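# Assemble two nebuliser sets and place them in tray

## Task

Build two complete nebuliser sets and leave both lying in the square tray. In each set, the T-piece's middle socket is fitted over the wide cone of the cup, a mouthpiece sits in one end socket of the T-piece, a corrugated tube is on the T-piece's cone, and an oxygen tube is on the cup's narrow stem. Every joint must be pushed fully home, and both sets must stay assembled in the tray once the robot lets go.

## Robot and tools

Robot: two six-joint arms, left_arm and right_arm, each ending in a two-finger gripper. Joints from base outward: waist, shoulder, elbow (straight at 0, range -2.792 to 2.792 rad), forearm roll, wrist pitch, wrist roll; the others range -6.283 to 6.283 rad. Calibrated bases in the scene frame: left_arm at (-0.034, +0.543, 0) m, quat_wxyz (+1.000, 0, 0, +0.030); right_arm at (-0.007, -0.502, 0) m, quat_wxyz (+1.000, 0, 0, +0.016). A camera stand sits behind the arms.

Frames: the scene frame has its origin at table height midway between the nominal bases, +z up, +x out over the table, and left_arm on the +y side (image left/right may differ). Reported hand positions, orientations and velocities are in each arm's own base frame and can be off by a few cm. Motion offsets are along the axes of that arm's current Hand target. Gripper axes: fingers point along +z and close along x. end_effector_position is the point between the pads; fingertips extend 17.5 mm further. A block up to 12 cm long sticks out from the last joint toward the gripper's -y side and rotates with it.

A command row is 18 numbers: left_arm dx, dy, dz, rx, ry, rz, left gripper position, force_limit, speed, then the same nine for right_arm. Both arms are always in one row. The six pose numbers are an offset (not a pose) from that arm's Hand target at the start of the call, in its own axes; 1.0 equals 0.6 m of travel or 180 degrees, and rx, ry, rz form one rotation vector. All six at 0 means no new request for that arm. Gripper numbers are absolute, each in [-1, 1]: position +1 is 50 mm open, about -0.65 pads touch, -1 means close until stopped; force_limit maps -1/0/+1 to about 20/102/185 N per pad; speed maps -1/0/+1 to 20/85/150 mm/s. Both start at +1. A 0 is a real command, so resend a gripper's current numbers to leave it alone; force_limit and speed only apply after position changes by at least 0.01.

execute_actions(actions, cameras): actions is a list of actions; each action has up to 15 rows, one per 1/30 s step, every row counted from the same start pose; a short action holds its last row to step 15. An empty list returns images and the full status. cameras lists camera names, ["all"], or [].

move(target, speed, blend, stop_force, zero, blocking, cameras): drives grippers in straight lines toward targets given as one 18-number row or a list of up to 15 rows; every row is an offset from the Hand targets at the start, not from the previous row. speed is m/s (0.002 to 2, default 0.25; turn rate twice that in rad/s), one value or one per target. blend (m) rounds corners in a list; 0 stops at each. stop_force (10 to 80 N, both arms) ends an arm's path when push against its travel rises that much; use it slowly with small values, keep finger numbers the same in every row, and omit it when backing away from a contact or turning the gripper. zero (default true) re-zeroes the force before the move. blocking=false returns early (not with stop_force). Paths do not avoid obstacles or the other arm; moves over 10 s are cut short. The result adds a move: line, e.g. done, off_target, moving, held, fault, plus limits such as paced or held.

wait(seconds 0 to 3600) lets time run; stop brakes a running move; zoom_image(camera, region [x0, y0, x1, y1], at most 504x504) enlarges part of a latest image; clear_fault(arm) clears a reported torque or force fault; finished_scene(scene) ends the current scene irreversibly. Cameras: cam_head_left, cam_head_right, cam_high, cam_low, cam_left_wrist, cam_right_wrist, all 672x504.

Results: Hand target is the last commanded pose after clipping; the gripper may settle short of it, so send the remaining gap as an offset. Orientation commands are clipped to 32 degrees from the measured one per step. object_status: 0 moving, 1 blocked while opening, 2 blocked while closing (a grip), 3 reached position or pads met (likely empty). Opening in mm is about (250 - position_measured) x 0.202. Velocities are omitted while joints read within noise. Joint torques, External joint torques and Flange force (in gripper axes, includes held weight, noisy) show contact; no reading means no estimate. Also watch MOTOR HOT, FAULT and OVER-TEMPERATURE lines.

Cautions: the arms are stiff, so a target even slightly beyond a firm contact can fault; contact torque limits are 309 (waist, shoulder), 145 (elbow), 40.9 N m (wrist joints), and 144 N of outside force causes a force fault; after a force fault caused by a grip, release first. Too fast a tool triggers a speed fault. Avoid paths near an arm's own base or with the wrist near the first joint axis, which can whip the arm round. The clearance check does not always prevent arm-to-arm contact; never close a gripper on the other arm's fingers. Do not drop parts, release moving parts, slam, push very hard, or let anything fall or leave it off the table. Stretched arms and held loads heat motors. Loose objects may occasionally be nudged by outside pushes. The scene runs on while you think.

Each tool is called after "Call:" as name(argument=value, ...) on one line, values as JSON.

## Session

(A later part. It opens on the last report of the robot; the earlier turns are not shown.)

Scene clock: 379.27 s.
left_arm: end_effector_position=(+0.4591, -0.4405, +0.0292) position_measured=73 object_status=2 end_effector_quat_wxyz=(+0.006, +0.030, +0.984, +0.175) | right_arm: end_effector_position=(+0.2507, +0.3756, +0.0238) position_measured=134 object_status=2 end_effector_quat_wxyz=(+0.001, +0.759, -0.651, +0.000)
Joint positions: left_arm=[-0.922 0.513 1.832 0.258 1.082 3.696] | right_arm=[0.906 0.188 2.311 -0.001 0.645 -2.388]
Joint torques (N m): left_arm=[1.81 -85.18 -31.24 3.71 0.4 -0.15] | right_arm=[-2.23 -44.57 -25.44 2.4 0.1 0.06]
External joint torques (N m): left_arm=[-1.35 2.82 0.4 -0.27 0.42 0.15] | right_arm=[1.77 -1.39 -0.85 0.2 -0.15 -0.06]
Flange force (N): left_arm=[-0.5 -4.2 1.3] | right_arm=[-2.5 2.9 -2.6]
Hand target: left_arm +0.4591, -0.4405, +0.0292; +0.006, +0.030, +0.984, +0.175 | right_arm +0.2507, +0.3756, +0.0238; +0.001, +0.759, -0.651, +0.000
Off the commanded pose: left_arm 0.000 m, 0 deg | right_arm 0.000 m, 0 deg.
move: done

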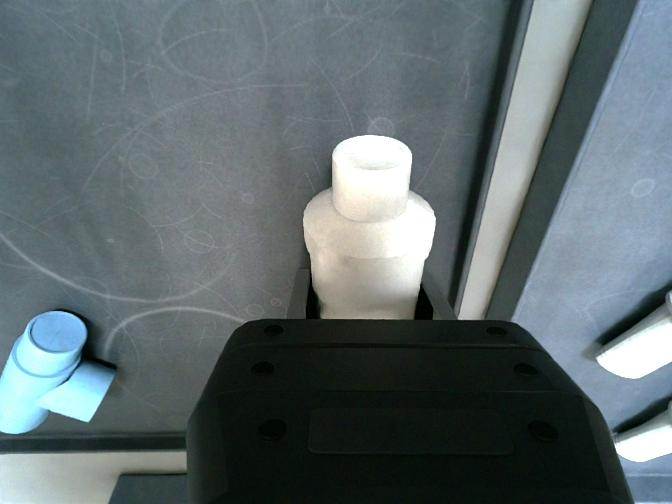

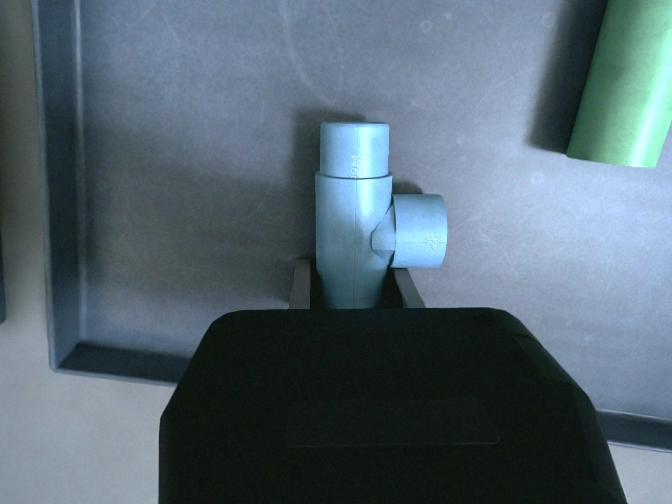

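Call:
move(target=[[0,0.034,-0.094,0,0,0,-1,0.8,-0.6,0,0,-0.1,0,0,0,-1,0.8,-0.6],[0.15,0.139,-0.34,0.483,0,0,-1,0.8,-0.6,-0.1455,-0.129,-0.568,0.0462,-0.4983,0.0462,-1,0.8,-0.6],[0.15,0.139,-0.34,0.483,0,0,-1,0.8,-0.6,-0.378,-0.244,-0.568,0.0462,-0.4983,0.0462,-1,0.8,-0.6]], speed=0.3, blend=[0.02,0.01,0], cameras=["all"])

Scene clock: 396.63 s.
left_arm: end_effector_position=(+0.3695, -0.4270, +0.2493) position_measured=73 object_status=2 end_effector_quat_wxyz=(-0.016, +0.026, +0.834, -0.550) | right_arm: end_effector_position=(+0.3608, +0.6229, +0.3640) position_measured=134 object_status=2 end_effector_quat_wxyz=(+0.507, -0.493, +0.509, +0.492)
Joint positions: left_arm=[-0.477 0.055 2.334 -1.574 0.998 5.446] | right_arm=[0.686 0.151 2.219 2.127 1.093 -4.078]
Joint torques (N m): left_arm=[1.68 -35.31 -27.82 -1.3 1.47 -0.14] | right_arm=[-1.94 -50.07 -34.31 -0.17 2.65 -0.06]
External joint torques (N m): left_arm=[-1.53 2.05 0.22 -0.42 0.35 0.14] | right_arm=[1.77 -0.97 -0.87 0.13 -0.23 0]
Flange force (N): left_arm=[-1.0 2.5 5.9] | right_arm=[-2.2 2.6 3.3]
Hand target: left_arm +0.3695, -0.4270, +0.2493; -0.016, +0.026, +0.834, -0.550 | right_arm +0.3608, +0.6229, +0.3639; +0.507, -0.493, +0.509, +0.492
Off the commanded pose: left_arm 0.000 m, 0 deg | right_arm 0.000 m, 0 deg.
move: done

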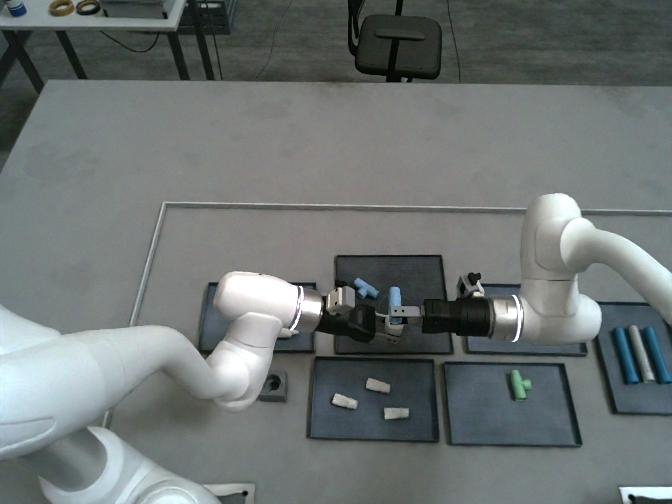

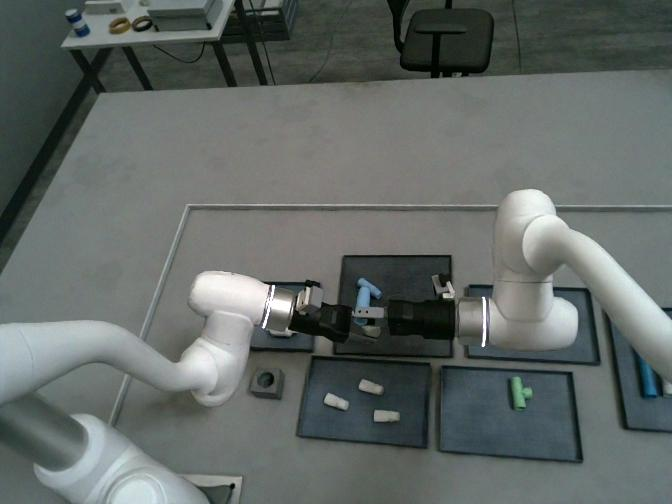

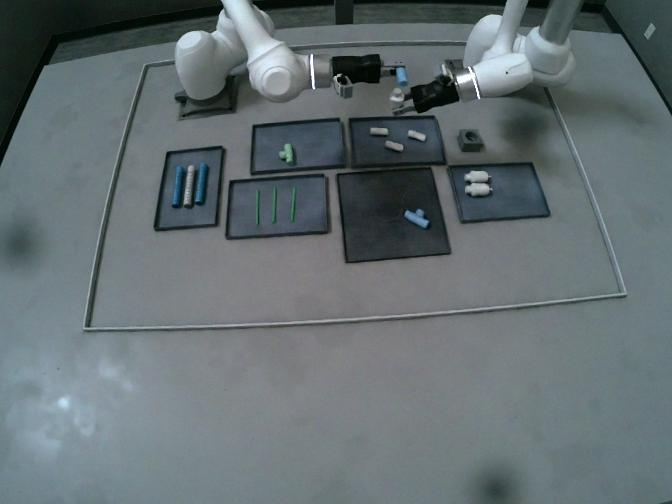

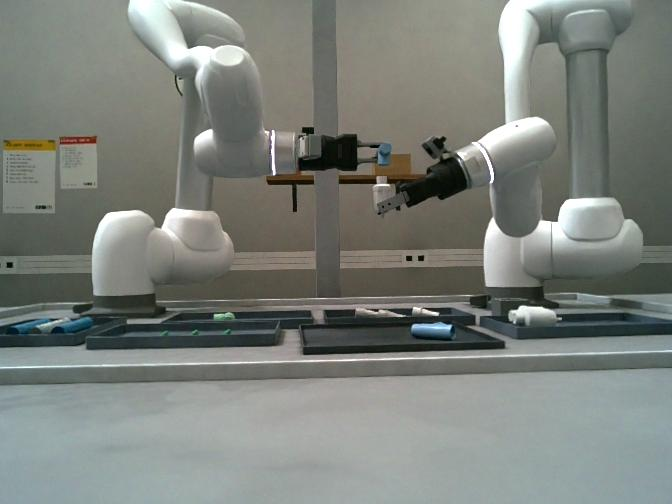

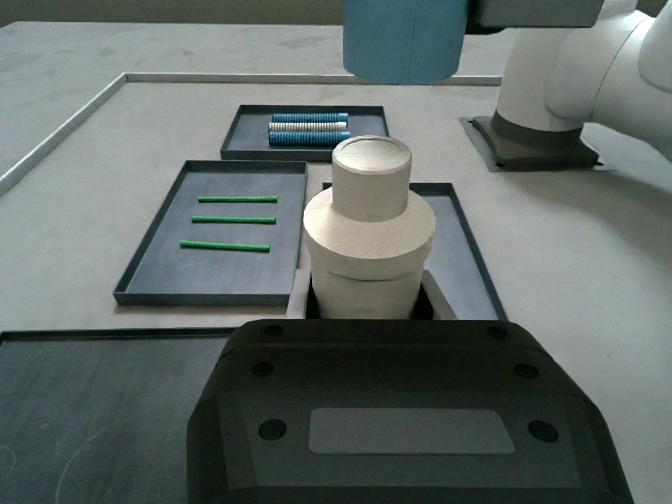

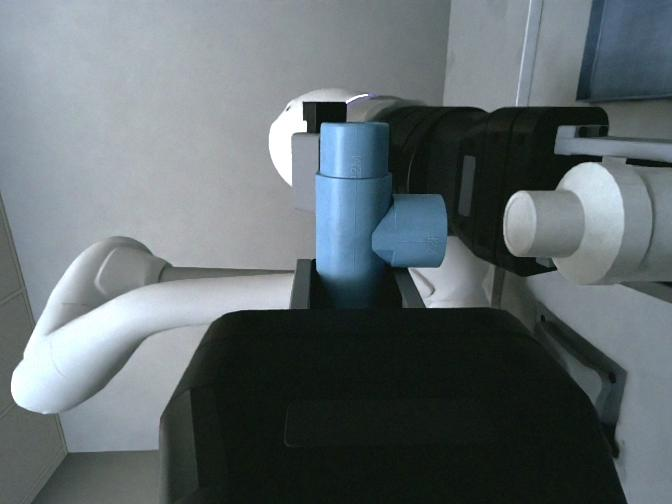

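Call:
zoom_image(camera="cam_low", region=[330, 130, 430, 220])

Call:
zoom_image(camera="cam_right_wrist", region=[300, 100, 672, 310])

Call:
zoom_image(camera="cam_left_wrist", region=[250, 0, 500, 320])

Scaled by 5.040 from the camera's image (finer frame: 960x720).

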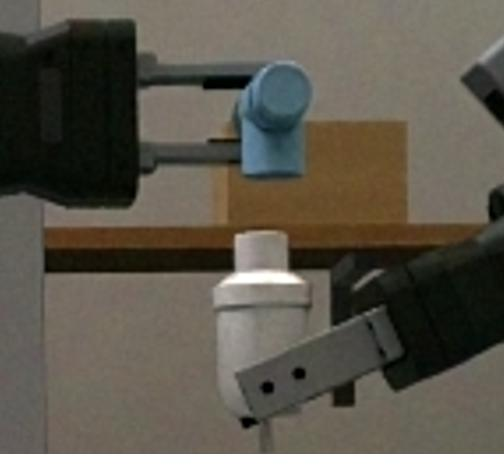

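Scaled by 1.355 from the camera's image (finer frame: 960x720).

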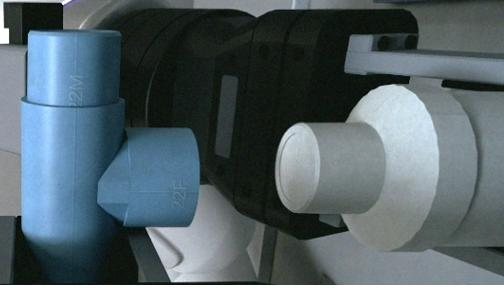

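Scaled by 1.575 from the camera's image (finer frame: 960x720).

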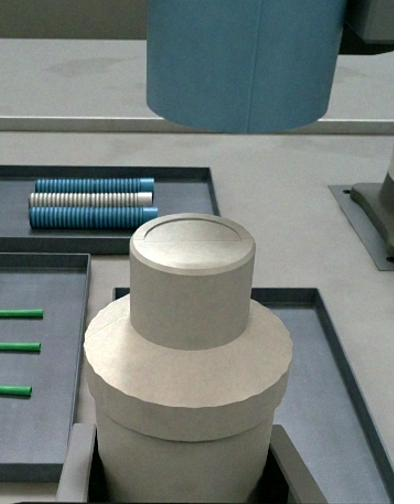

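Call:
move(target=[0,0,0,0.0067,0,0,-1,0.8,-0.6,0.025,-0.0042,-0.0063,0,0,0,-1,0.8,-0.6], speed=0.08, cameras=["cam_low","cam_left_wrist","cam_right_wrist"])

Call:
zoom_image(camera="cam_low", region=[330, 130, 430, 220])

Call:
zoom_image(camera="cam_right_wrist", region=[300, 100, 672, 310])

Call:
zoom_image(camera="cam_left_wrist", region=[250, 0, 500, 320])

Scene clock: 414.87 s.
left_arm: end_effector_position=(+0.3695, -0.4270, +0.2493) position_measured=73 object_status=2 end_effector_quat_wxyz=(-0.016, +0.025, +0.829, -0.559) | right_arm: end_effector_position=(+0.3632, +0.6191, +0.3490) position_measured=134 object_status=2 end_effector_quat_wxyz=(+0.507, -0.493, +0.508, +0.492)
Joint positions: left_arm=[-0.472 0.063 2.34 -1.597 1.016 5.472] | right_arm=[0.677 0.172 2.232 2.133 1.116 -4.106]
Joint torques (N m): left_arm=[1.59 -35.55 -27.2 -1.35 1.54 -0.15] | right_arm=[-2.31 -51 -33.25 -0.17 2.67 -0.02]
External joint torques (N m): left_arm=[-1.62 2.03 0.03 -0.44 0.36 0.15] | right_arm=[2.12 -1.37 -1.08 0.13 -0.2 -0.04]
Flange force (N): left_arm=[-1.1 2.4 6.1] | right_arm=[-2.9 3.2 3.7]
Hand target: left_arm +0.3695, -0.4270, +0.2493; -0.016, +0.025, +0.829, -0.559 | right_arm +0.3632, +0.6190, +0.3489; +0.507, -0.493, +0.509, +0.492
Off the commanded pose: left_arm 0.000 m, 0 deg | right_arm 0.000 m, 0 deg.
move: done

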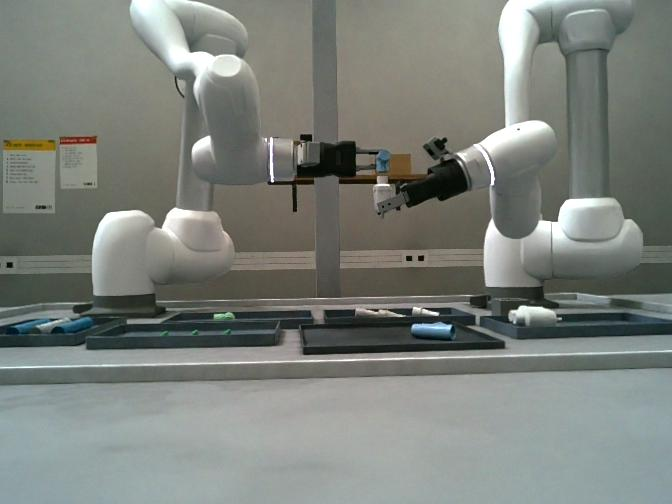

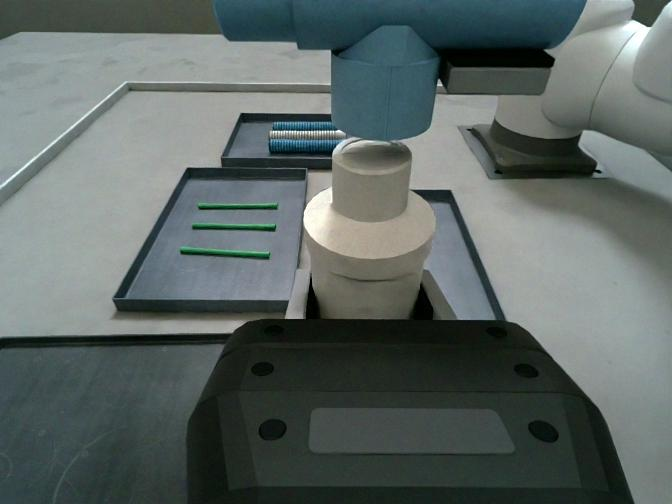

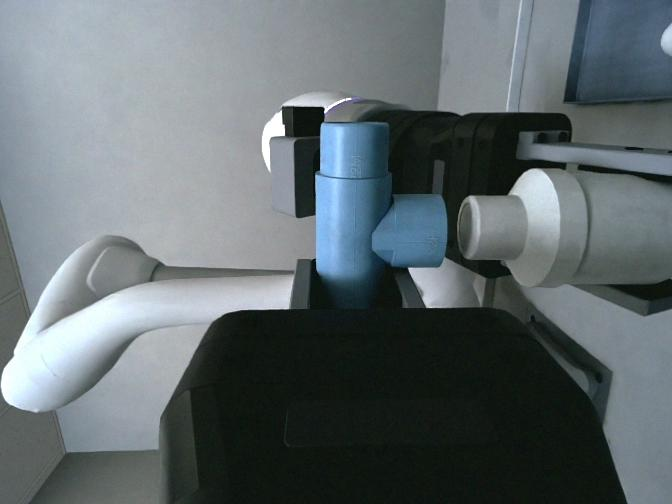

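Scaled by 5.040 from the camera's image (finer frame: 960x720).

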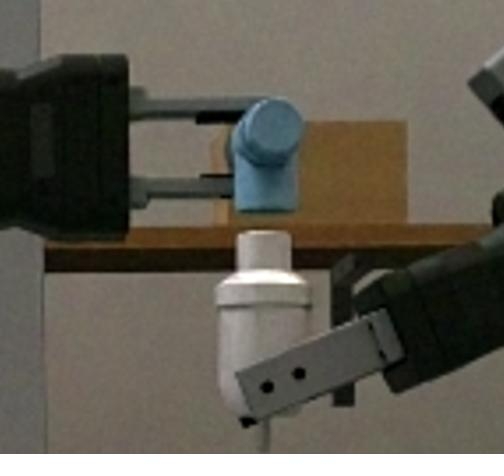

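Scaled by 1.355 from the camera's image (finer frame: 960x720).

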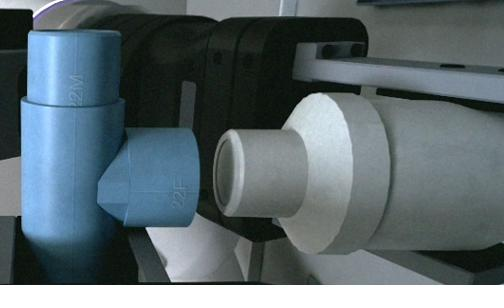

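Scaled by 1.575 from the camera's image (finer frame: 960x720).

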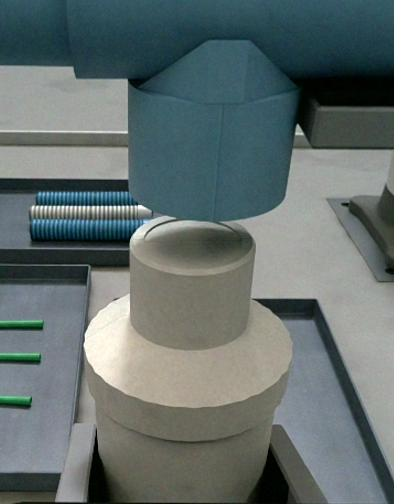

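Call:
move(target=[0,0,0,0,0,0,-1,0.8,-0.6,0.0075,-0.0015,-0.002,0,0,0,-1,0.8,-0.6], speed=0.03)

Call:
move(target=[0,0,0,0,0,0,-1,0.8,-0.6,0.045,0,0,0,0,0,-1,0.8,-0.6], speed=0.015, stop_force=12, cameras=["cam_low","cam_left_wrist","cam_right_wrist"])

Call:
zoom_image(camera="cam_right_wrist", region=[300, 100, 672, 310])

Call:
zoom_image(camera="cam_left_wrist", region=[250, 0, 500, 320])

Scene clock: 423.30 s.
left_arm: end_effector_position=(+0.3695, -0.4270, +0.2493) position_measured=73 object_status=2 end_effector_quat_wxyz=(-0.016, +0.025, +0.829, -0.559) | right_arm: end_effector_position=(+0.3640, +0.6178, +0.3445) position_measured=134 object_status=2 end_effector_quat_wxyz=(+0.507, -0.493, +0.509, +0.492)
Joint positions: left_arm=[-0.472 0.063 2.34 -1.597 1.016 5.472] | right_arm=[0.673 0.178 2.236 2.134 1.123 -4.115]
Joint torques (N m): left_arm=[1.63 -35.71 -27.36 -1.34 1.55 -0.09] | right_arm=[-2.18 -51.52 -32.82 -0.19 2.69 -0.06]
External joint torques (N m): left_arm=[-1.8 2.45 0.15 -0.47 0.35 0.1] | right_arm=[2.22 -1.68 -1.09 0.13 -0.19 0]
Flange force (N): left_arm=[-1.4 2.8 6.9] | right_arm=[-3.4 3.5 3.6]
Hand target: left_arm +0.3695, -0.4270, +0.2493; -0.016, +0.025, +0.829, -0.559 | right_arm +0.3640, +0.6178, +0.3444; +0.507, -0.493, +0.509, +0.492
Off the commanded pose: left_arm 0.000 m, 0 deg | right_arm 0.000 m, 0 deg.
move: done

Scene clock: 425.37 s.
left_arm: end_effector_position=(+0.3695, -0.4270, +0.2493) position_measured=73 object_status=2 end_effector_quat_wxyz=(-0.016, +0.025, +0.829, -0.559) | right_arm: end_effector_position=(+0.3641, +0.6178, +0.3257) position_measured=134 object_status=2 end_effector_quat_wxyz=(+0.507, -0.493, +0.508, +0.492)
Joint positions: left_arm=[-0.472 0.063 2.34 -1.597 1.016 5.472] | right_arm=[0.673 0.208 2.248 2.151 1.146 -4.154]
Joint torques (N m): left_arm=[2.34 -44.97 -37.69 -4.93 4.74 -0.47] | right_arm=[-0.31 -40.4 -21.11 -3.23 -1.54 0.22]
External joint torques (N m): left_arm=[-2.52 11.66 10.49 3.13 -2.83 0.48] | right_arm=[0.19 -14.1 -11.52 3.15 4.1 -0.27]
Flange force (N): left_arm=[1.7 20.9 13.5] | right_arm=[-21.7 1.2 1.9]
Hand target: left_arm +0.3695, -0.4270, +0.2493; -0.016, +0.025, +0.829, -0.559 | right_arm +0.3640, +0.6178, +0.3258; +0.507, -0.493, +0.508, +0.492 (not the last commanded pose)
Off the commanded pose: left_arm 0.000 m, 0 deg | right_arm 0.008 m, 0 deg.
move: contact (right_arm)

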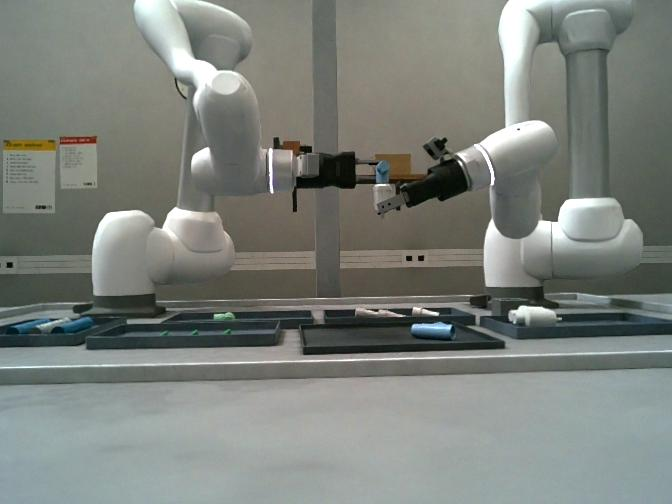

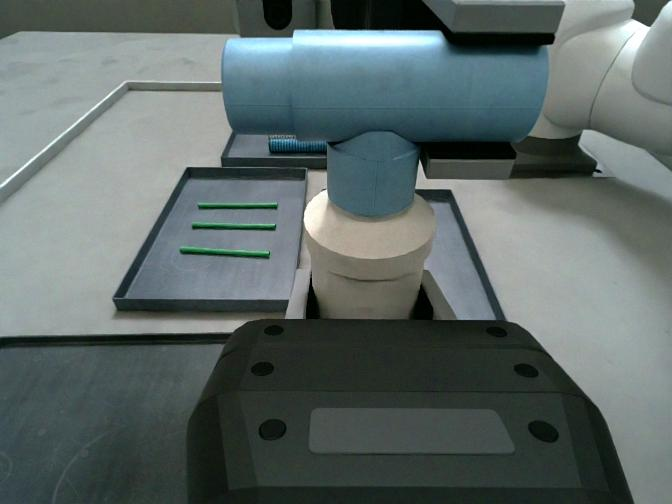

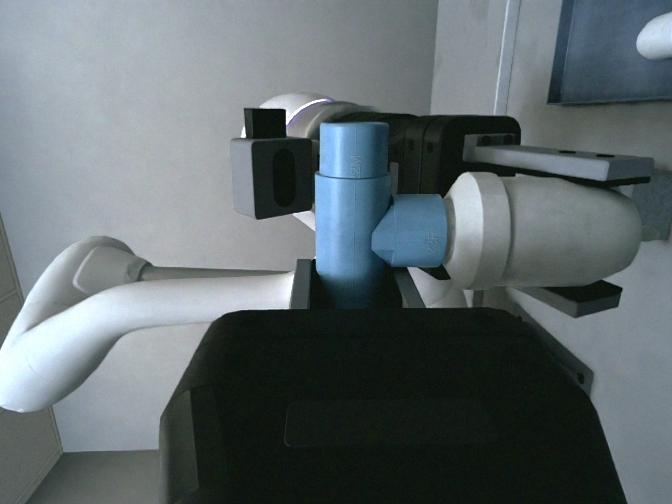

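Scaled by 1.355 from the camera's image (finer frame: 960x720).

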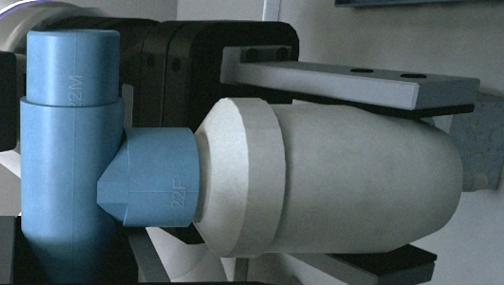

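Scaled by 1.575 from the camera's image (finer frame: 960x720).

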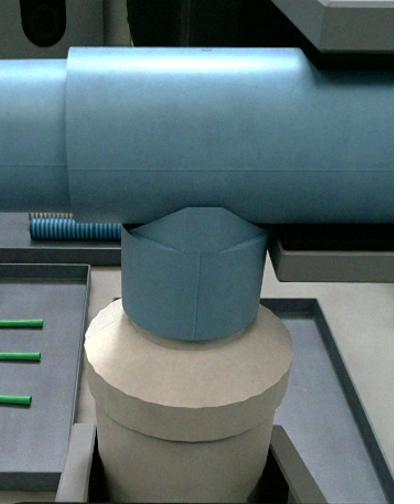

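Call:
move(target=[0,0,0,0,0,0,-1,0.8,-0.6,0.02,0,0,0,0,0,-1,0.8,-0.6], speed=0.01, stop_force=35, zero=false, cameras=["cam_right_wrist"])

Call:
zoom_image(camera="cam_right_wrist", region=[300, 100, 672, 310])

Scene clock: 429.70 s.
left_arm: end_effector_position=(+0.3695, -0.4270, +0.2493) position_measured=73 object_status=2 end_effector_quat_wxyz=(-0.016, +0.025, +0.829, -0.559) | right_arm: end_effector_position=(+0.3640, +0.6178, +0.3239) position_measured=134 object_status=2 end_effector_quat_wxyz=(+0.507, -0.493, +0.508, +0.492)
Joint positions: left_arm=[-0.472 0.063 2.34 -1.597 1.016 5.472] | right_arm=[0.673 0.211 2.25 2.153 1.149 -4.158]
Joint torques (N m): left_arm=[-0.14 -56.09 -45.6 -7.62 9.79 -0.58] | right_arm=[-2.48 -25.61 -11.61 -5.09 -7.72 0.23]
External joint torques (N m): left_arm=[-0.08 22.75 18.63 5.83 -7.88 0.58] | right_arm=[2.28 -28.8 -20.69 5.01 10.27 -0.29]
Flange force (N): left_arm=[-2.6 40.7 20.2] | right_arm=[-42.1 5.4 -0.5]
Hand target: left_arm +0.3695, -0.4270, +0.2493; -0.016, +0.025, +0.829, -0.559 | right_arm +0.3640, +0.6178, +0.3239; +0.507, -0.493, +0.508, +0.492 (not the last commanded pose)
Off the commanded pose: left_arm 0.000 m, 0 deg | right_arm 0.010 m, 0 deg.
move: contact (right_arm)

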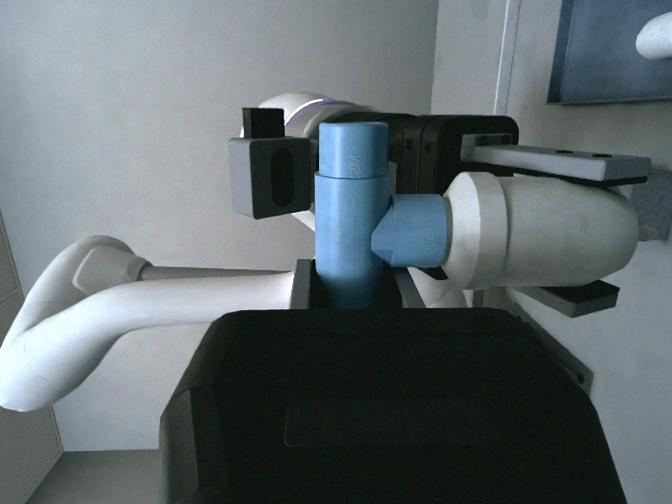

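Scaled by 1.355 from the camera's image (finer frame: 960x720).

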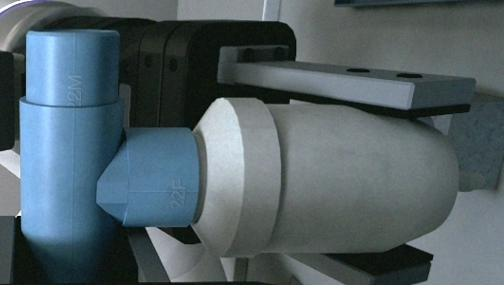

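Call:
move(target=[0,0,0,0,0,0,-1,0.8,-0.6,0.02,0,0,0,0,0,-1,0.8,-0.6], speed=0.01, stop_force=55, zero=false, cameras=["cam_left_wrist"])

Call:
zoom_image(camera="cam_left_wrist", region=[250, 100, 500, 320])

Scene clock: 436.93 s.
left_arm: end_effector_position=(+0.3695, -0.4270, +0.2493) position_measured=73 object_status=2 end_effector_quat_wxyz=(-0.016, +0.025, +0.829, -0.559) | right_arm: end_effector_position=(+0.3639, +0.6178, +0.3224) position_measured=134 object_status=2 end_effector_quat_wxyz=(+0.507, -0.493, +0.508, +0.492)
Joint positions: left_arm=[-0.472 0.063 2.34 -1.597 1.016 5.472] | right_arm=[0.673 0.214 2.251 2.154 1.152 -4.162]
Joint torques (N m): left_arm=[-1.74 -68.04 -55.06 -10.76 14.75 -0.71] | right_arm=[-4.18 -10.15 -1.19 -7.39 -13.85 0.45]
External joint torques (N m): left_arm=[1.63 34.63 27.98 8.97 -12.84 0.71] | right_arm=[4.11 -44.5 -31.09 7.3 16.41 -0.51]
Flange force (N): left_arm=[-5.8 62.0 28.0] | right_arm=[-64.1 9.3 -1.9]
Hand target: left_arm +0.3695, -0.4270, +0.2493; -0.016, +0.025, +0.829, -0.559 | right_arm +0.3639, +0.6178, +0.3224; +0.507, -0.493, +0.508, +0.492 (not the last commanded pose)
Off the commanded pose: left_arm 0.000 m, 0 deg | right_arm 0.011 m, 0 deg.
move: contact (right_arm)

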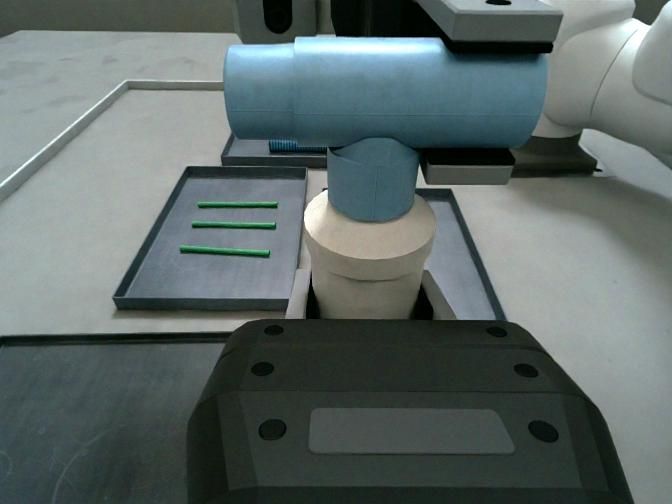

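Scaled by 2.016 from the camera's image (finer frame: 960x720).

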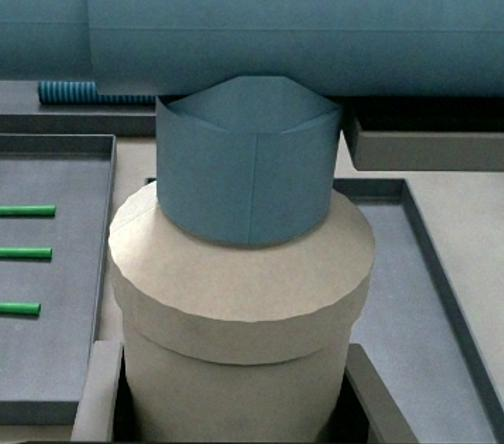

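Call:
move(target=[0,0,0,0,0,0,-1,0.8,-0.6,-0.004,0,0,0,0,0,-1,0.8,-0.6], speed=0.02)

Call:
move(target=[0,0,0,0,0,0,-1,0.8,-0.6,0,0,0,0,0,0,1,0.8,-0.8])

Call:
move(target=[0,0,0,0,0,0,-1,0.8,-0.6,0,0,-0.2,0,0,0,1,0.8,-0.8], speed=0.15, cameras=["cam_left_wrist","cam_right_wrist","cam_low"])

Scene clock: 446.47 s.
left_arm: end_effector_position=(+0.3695, -0.4271, +0.2493) position_measured=73 object_status=2 end_effector_quat_wxyz=(-0.016, +0.025, +0.829, -0.559) | right_arm: end_effector_position=(+0.3639, +0.6178, +0.3247) position_measured=134 object_status=2 end_effector_quat_wxyz=(+0.507, -0.493, +0.508, +0.492)
Joint positions: left_arm=[-0.472 0.063 2.34 -1.597 1.016 5.472] | right_arm=[0.673 0.21 2.249 2.152 1.149 -4.157]
Joint torques (N m): left_arm=[1.99 -42.06 -35.63 -4.35 3.59 -0.58] | right_arm=[1.22 -43.81 -23.77 -2.78 0.07 0.12]
External joint torques (N m): left_arm=[-2.02 8.49 8.42 2.56 -1.69 0.58] | right_arm=[-1.42 -10.59 -8.6 2.7 2.47 -0.18]
Flange force (N): left_arm=[2.2 16.4 9.2] | right_arm=[-16.8 -0.4 0.0]
Hand target: left_arm +0.3695, -0.4270, +0.2493; -0.016, +0.025, +0.829, -0.559 | right_arm +0.3639, +0.6178, +0.3248; +0.507, -0.493, +0.508, +0.492
Off the commanded pose: left_arm 0.000 m, 0 deg | right_arm 0.000 m, 0 deg.
move: done

Scene clock: 447.50 s.
left_arm: end_effector_position=(+0.3694, -0.4270, +0.2492) position_measured=73 object_status=2 end_effector_quat_wxyz=(-0.016, +0.025, +0.829, -0.559) | right_arm: end_effector_position=(+0.3639, +0.6178, +0.3249) position_measured=3 object_status=0 end_effector_quat_wxyz=(+0.507, -0.493, +0.508, +0.492)
Joint positions: left_arm=[-0.472 0.063 2.34 -1.597 1.015 5.472] | right_arm=[0.673 0.21 2.249 2.152 1.149 -4.157]
Joint torques (N m): left_arm=[-1.57 -45.35 -32.24 -2.82 6.35 -0.03] | right_arm=[-6.62 -40.78 -24.99 -0.93 -3.06 -0.1]
External joint torques (N m): left_arm=[1.31 12.02 5.19 1.02 -4.44 0.03] | right_arm=[6.79 -14.01 -7.54 0.82 5.62 0.04]
Flange force (N): left_arm=[-8.2 18.9 13.2] | right_arm=[-19.8 10.8 2.7]
Hand target: left_arm +0.3695, -0.4270, +0.2493; -0.016, +0.025, +0.829, -0.559 | right_arm +0.3639, +0.6178, +0.3248; +0.507, -0.493, +0.508, +0.492
Off the commanded pose: left_arm 0.000 m, 0 deg | right_arm 0.000 m, 0 deg.
move: done

Scene clock: 448.67 s.
left_arm: end_effector_position=(+0.3695, -0.4270, +0.2493) position_measured=73 object_status=2 end_effector_quat_wxyz=(-0.016, +0.025, +0.829, -0.559) | right_arm: end_effector_position=(+0.3603, +0.4979, +0.3250) position_measured=3 object_status=3 end_effector_quat_wxyz=(+0.507, -0.493, +0.508, +0.492)
Joint positions: left_arm=[-0.472 0.063 2.34 -1.597 1.016 5.472] | right_arm=[0.449 0.107 2.38 1.961 1.285 -4.114]
Joint torques (N m): left_arm=[1.83 -35.81 -27.43 -1.32 1.56 -0.08] | right_arm=[-2.14 -41.28 -30.2 0.47 2.69 -0.09]
External joint torques (N m): left_arm=[-1.94 2.32 0.33 -0.47 0.34 0.09] | right_arm=[1.98 -1.44 -1.16 0.15 -0.2 0.03]
Flange force (N): left_arm=[-0.8 2.7 7.0] | right_arm=[-3.7 2.6 4.8]
Hand target: left_arm +0.3695, -0.4270, +0.2493; -0.016, +0.025, +0.829, -0.559 | right_arm +0.3603, +0.4979, +0.3250; +0.507, -0.493, +0.508, +0.492
Off the commanded pose: left_arm 0.000 m, 0 deg | right_arm 0.000 m, 0 deg.
move: done
Images, in order (width x height): cam_low 672x504, cam_left_wrist 672x504, cam_right_wrist 672x504.

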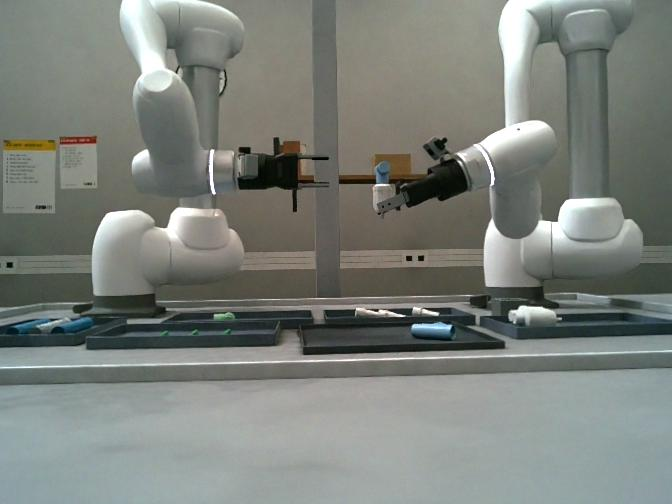

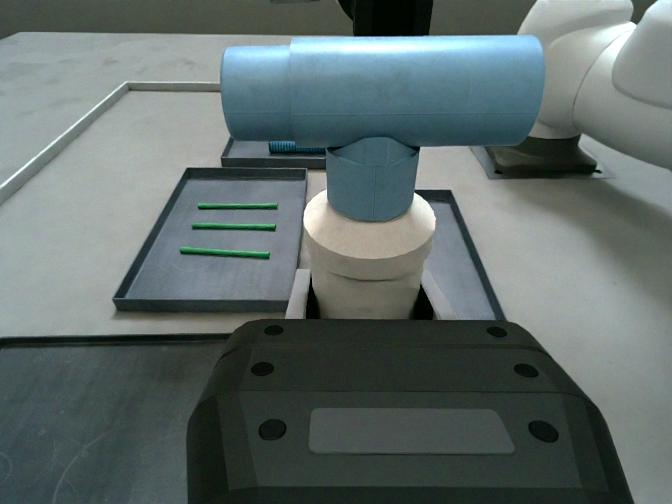

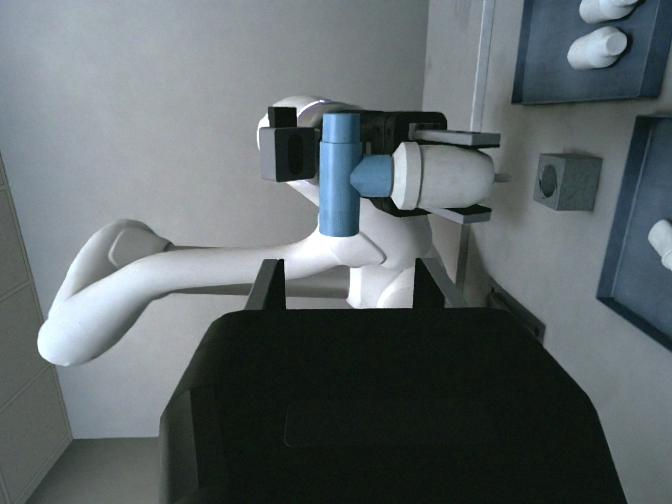

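Call:
move(target=[[-0.1333,0.05,-0.1237,0,0,0,-1,0.8,-0.6,0.0333,0.1333,-0.045,0.385,0.385,0.385,1,0.8,-0.8],[-0.1333,0.05,-0.1237,0,0,0,-1,0.8,-0.6,0.2667,0.1333,0.1875,0.385,0.385,0.385,1,0.8,-0.8]], speed=0.25, blend=0.02, cameras=["cam_low","cam_left_wrist","cam_right_wrist"])

Scene clock: 472.67 s.
left_arm: end_effector_position=(+0.4541, -0.3520, +0.2494) position_measured=73 object_status=2 end_effector_quat_wxyz=(-0.016, +0.025, +0.829, -0.559) | right_arm: end_effector_position=(+0.2837, +0.6125, +0.1649) position_measured=3 object_status=3 end_effector_quat_wxyz=(+0.000, +0.015, +1.000, -0.001)
Joint positions: left_arm=[-0.247 0.151 2.236 -1.428 1.169 5.465] | right_arm=[1.086 0.319 1.789 0 1.036 -0.454]
Joint torques (N m): left_arm=[1.73 -45.17 -27.32 -1.04 1.52 -0.14] | right_arm=[-1.88 -70.31 -36.32 3.48 0.22 0.01]
External joint torques (N m): left_arm=[-1.67 2.5 0.2 -0.41 0.35 0.14] | right_arm=[1.71 -0.64 -1.29 0.25 -0.18 -0.01]
Flange force (N): left_arm=[-2.4 2.7 5.2] | right_arm=[1.6 2.5 -1.4]
Hand target: left_arm +0.4541, -0.3520, +0.2494; -0.016, +0.025, +0.829, -0.559 | right_arm +0.2837, +0.6125, +0.1648; +0.000, +0.015, +1.000, -0.001
Off the commanded pose: left_arm 0.000 m, 0 deg | right_arm 0.000 m, 0 deg.
move: done

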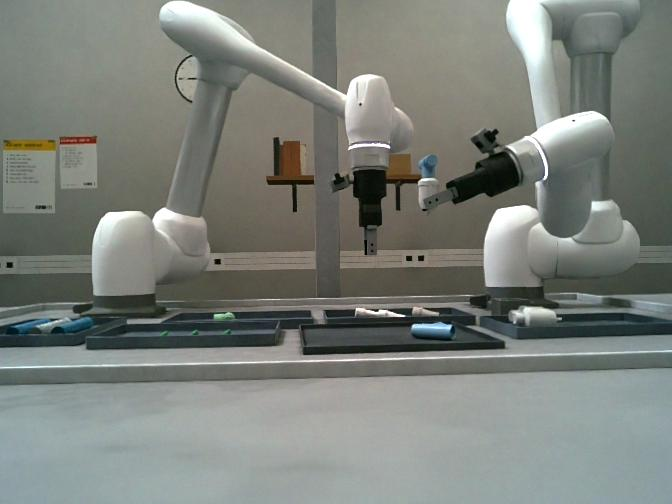

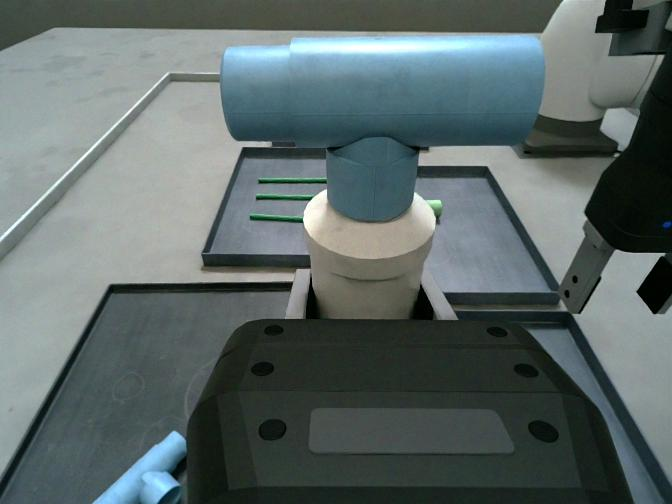

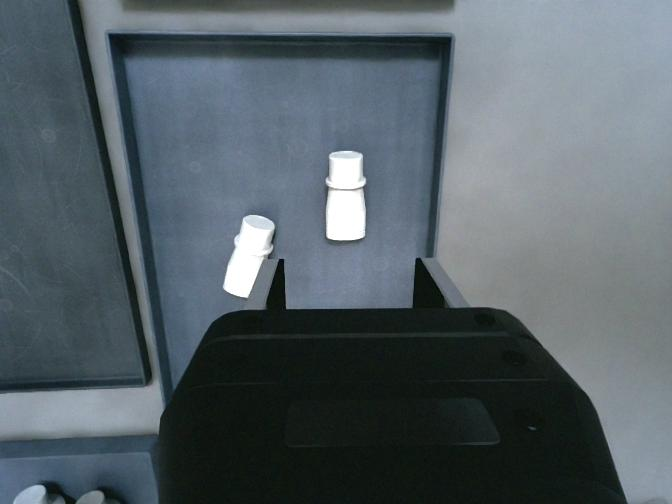

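Call:
move(target=[0,0,0,0,0,0,-1,0.8,-0.6,0.003,0.0008,0.1667,0,0,0,0.6,0.8,-0.5], speed=0.15)

Call:
move(target=[0,0,0,0,0,0,-1,0.8,-0.6,0,0,0.0685,0,0,0,0.6,0.8,-0.5], speed=0.06, cameras=["cam_right_wrist"])

Scene clock: 478.63 s.
left_arm: end_effector_position=(+0.4541, -0.3520, +0.2494) position_measured=73 object_status=2 end_effector_quat_wxyz=(-0.016, +0.025, +0.829, -0.559) | right_arm: end_effector_position=(+0.2819, +0.6129, +0.0648) position_measured=63 object_status=3 end_effector_quat_wxyz=(+0.000, +0.015, +1.000, -0.001)
Joint positions: left_arm=[-0.247 0.151 2.236 -1.428 1.169 5.465] | right_arm=[1.089 0.416 1.865 -0.001 0.862 -0.451]
Joint torques (N m): left_arm=[1.64 -45.09 -27.28 -1.04 1.5 -0.13] | right_arm=[-2.53 -74.85 -32.1 3.09 0.21 0.01]
External joint torques (N m): left_arm=[-1.58 2.24 0.19 -0.41 0.38 0.13] | right_arm=[2.94 -1.74 -1.15 0.24 -0.17 -0.01]
Flange force (N): left_arm=[-2.1 2.4 4.8] | right_arm=[3.9 1.9 -2.3]
Hand target: left_arm +0.4541, -0.3520, +0.2494; -0.016, +0.025, +0.829, -0.559 | right_arm +0.2819, +0.6129, +0.0648; +0.000, +0.015, +1.000, -0.001
Off the commanded pose: left_arm 0.000 m, 0 deg | right_arm 0.000 m, 0 deg.
move: done

Scene clock: 479.63 s.
left_arm: end_effector_position=(+0.4541, -0.3520, +0.2494) position_measured=73 object_status=2 end_effector_quat_wxyz=(-0.016, +0.025, +0.829, -0.559) | right_arm: end_effector_position=(+0.2819, +0.6128, +0.0237) position_measured=63 object_status=3 end_effector_quat_wxyz=(+0.000, +0.015, +1.000, -0.001)
Joint positions: left_arm=[-0.247 0.151 2.236 -1.428 1.169 5.465] | right_arm=[1.089 0.463 1.888 -0.001 0.793 -0.451]
Joint torques (N m): left_arm=[1.5 -45.09 -27.33 -0.99 1.57 -0.16] | right_arm=[-2.06 -77.52 -30.04 2.87 0.22 0]
External joint torques (N m): left_arm=[-1.65 2.38 0.41 -0.46 0.32 0.17] | right_arm=[1.54 -1.11 -1.1 0.22 -0.18 0]
Flange force (N): left_arm=[-1.8 2.8 5.3] | right_arm=[1.8 1.7 -1.6]
Hand target: left_arm +0.4541, -0.3520, +0.2494; -0.016, +0.025, +0.829, -0.559 | right_arm +0.2819, +0.6128, +0.0237; +0.000, +0.015, +1.000, -0.001
Off the commanded pose: left_arm 0.000 m, 0 deg | right_arm 0.000 m, 0 deg.
move: done

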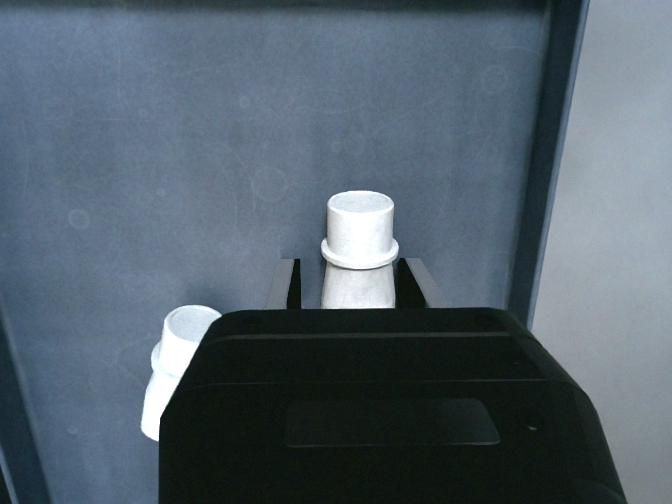

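Call:
move(target=[0,0,0,0,0,0,-1,0.8,-0.6,0.0075,0.001,0,0,0,0,0.6,0.8,-0.5], speed=0.05)

Call:
move(target=[0,0,0,0,0,0,-1,0.8,-0.6,0,0,0,0,0,0,-1,0.5,-0.6])

Call:
move(target=[0,0,0,0,0,0,-1,0.8,-0.6,0,0,-0.5,0,0,0,-1,0.5,-0.6], speed=0.2, cameras=["cam_right_wrist"])

Scene clock: 484.77 s.
left_arm: end_effector_position=(+0.4541, -0.3520, +0.2494) position_measured=73 object_status=2 end_effector_quat_wxyz=(-0.016, +0.025, +0.829, -0.559) | right_arm: end_effector_position=(+0.2774, +0.6135, +0.0237) position_measured=63 object_status=3 end_effector_quat_wxyz=(+0.000, +0.015, +1.000, -0.001)
Joint positions: left_arm=[-0.247 0.151 2.236 -1.428 1.169 5.465] | right_arm=[1.095 0.461 1.891 -0.001 0.792 -0.445]
Joint torques (N m): left_arm=[1.53 -44.96 -27.28 -1 1.53 -0.12] | right_arm=[-2.1 -77.43 -30 2.9 0.21 0.03]
External joint torques (N m): left_arm=[-1.59 2.14 0.16 -0.46 0.35 0.13] | right_arm=[1.9 -0.91 -0.9 0.18 -0.15 -0.03]
Flange force (N): left_arm=[-2.0 2.3 4.9] | right_arm=[2.3 1.8 -1.3]
Hand target: left_arm +0.4541, -0.3520, +0.2494; -0.016, +0.025, +0.829, -0.559 | right_arm +0.2774, +0.6135, +0.0237; +0.000, +0.015, +1.000, -0.001
Off the commanded pose: left_arm 0.000 m, 0 deg | right_arm 0.000 m, 0 deg.
move: done

Scene clock: 485.30 s.
left_arm: end_effector_position=(+0.4541, -0.3520, +0.2494) position_measured=73 object_status=2 end_effector_quat_wxyz=(-0.016, +0.025, +0.829, -0.559) | right_arm: end_effector_position=(+0.2774, +0.6135, +0.0237) position_measured=126 object_status=2 end_effector_quat_wxyz=(+0.000, +0.015, +1.000, -0.001)
Joint positions: left_arm=[-0.247 0.151 2.236 -1.428 1.169 5.465] | right_arm=[1.095 0.461 1.891 -0.001 0.792 -0.445]
Joint torques (N m): left_arm=[1.71 -44.95 -27.26 -1.03 1.55 -0.17] | right_arm=[-2.24 -77.45 -30.06 2.86 0.22 -0.02]
External joint torques (N m): left_arm=[-1.84 2.14 0.01 -0.44 0.34 0.18] | right_arm=[1.84 -0.83 -1 0.22 -0.17 0.02]
Flange force (N): left_arm=[-2.1 2.1 5.4] | right_arm=[2.1 2.0 -1.2]
Hand target: left_arm +0.4541, -0.3520, +0.2494; -0.016, +0.025, +0.829, -0.559 | right_arm +0.2774, +0.6135, +0.0237; +0.000, +0.015, +1.000, -0.001
Off the commanded pose: left_arm 0.000 m, 0 deg | right_arm 0.000 m, 0 deg.
move: done

Scene clock: 487.17 s.
left_arm: end_effector_position=(+0.4541, -0.3520, +0.2494) position_measured=73 object_status=2 end_effector_quat_wxyz=(-0.016, +0.025, +0.829, -0.559) | right_arm: end_effector_position=(+0.2775, +0.6140, +0.3238) position_measured=126 object_status=2 end_effector_quat_wxyz=(+0.000, +0.015, +1.000, -0.001)
Joint positions: left_arm=[-0.247 0.151 2.236 -1.428 1.169 5.465] | right_arm=[1.095 0.217 1.614 0 1.312 -0.445]
Joint torques (N m): left_arm=[1.88 -45.3 -27.4 -1.05 1.55 -0.11] | right_arm=[-1.98 -63.91 -40.79 3.98 0.26 0.05]
External joint torques (N m): left_arm=[-2.14 2.73 0.19 -0.42 0.34 0.11] | right_arm=[1.69 -0.6 -1.33 0.19 -0.22 -0.05]
Flange force (N): left_arm=[-2.5 2.6 6.3] | right_arm=[1.6 2.5 -1.6]
Hand target: left_arm +0.4541, -0.3520, +0.2494; -0.016, +0.025, +0.829, -0.559 | right_arm +0.2775, +0.6141, +0.3237; +0.000, +0.015, +1.000, -0.001
Off the commanded pose: left_arm 0.000 m, 0 deg | right_arm 0.000 m, 0 deg.
move: done

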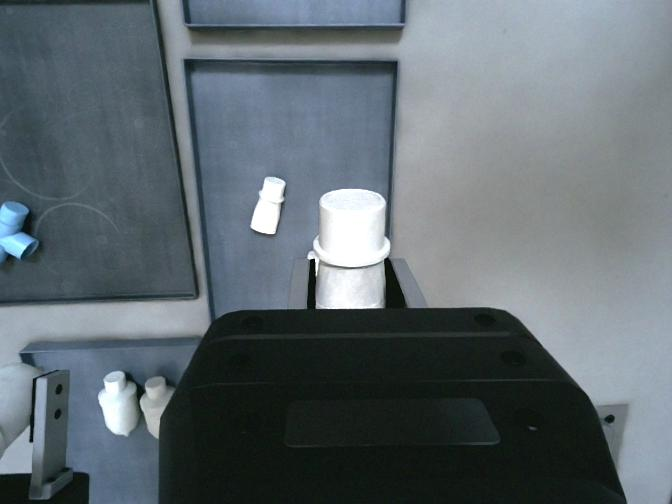

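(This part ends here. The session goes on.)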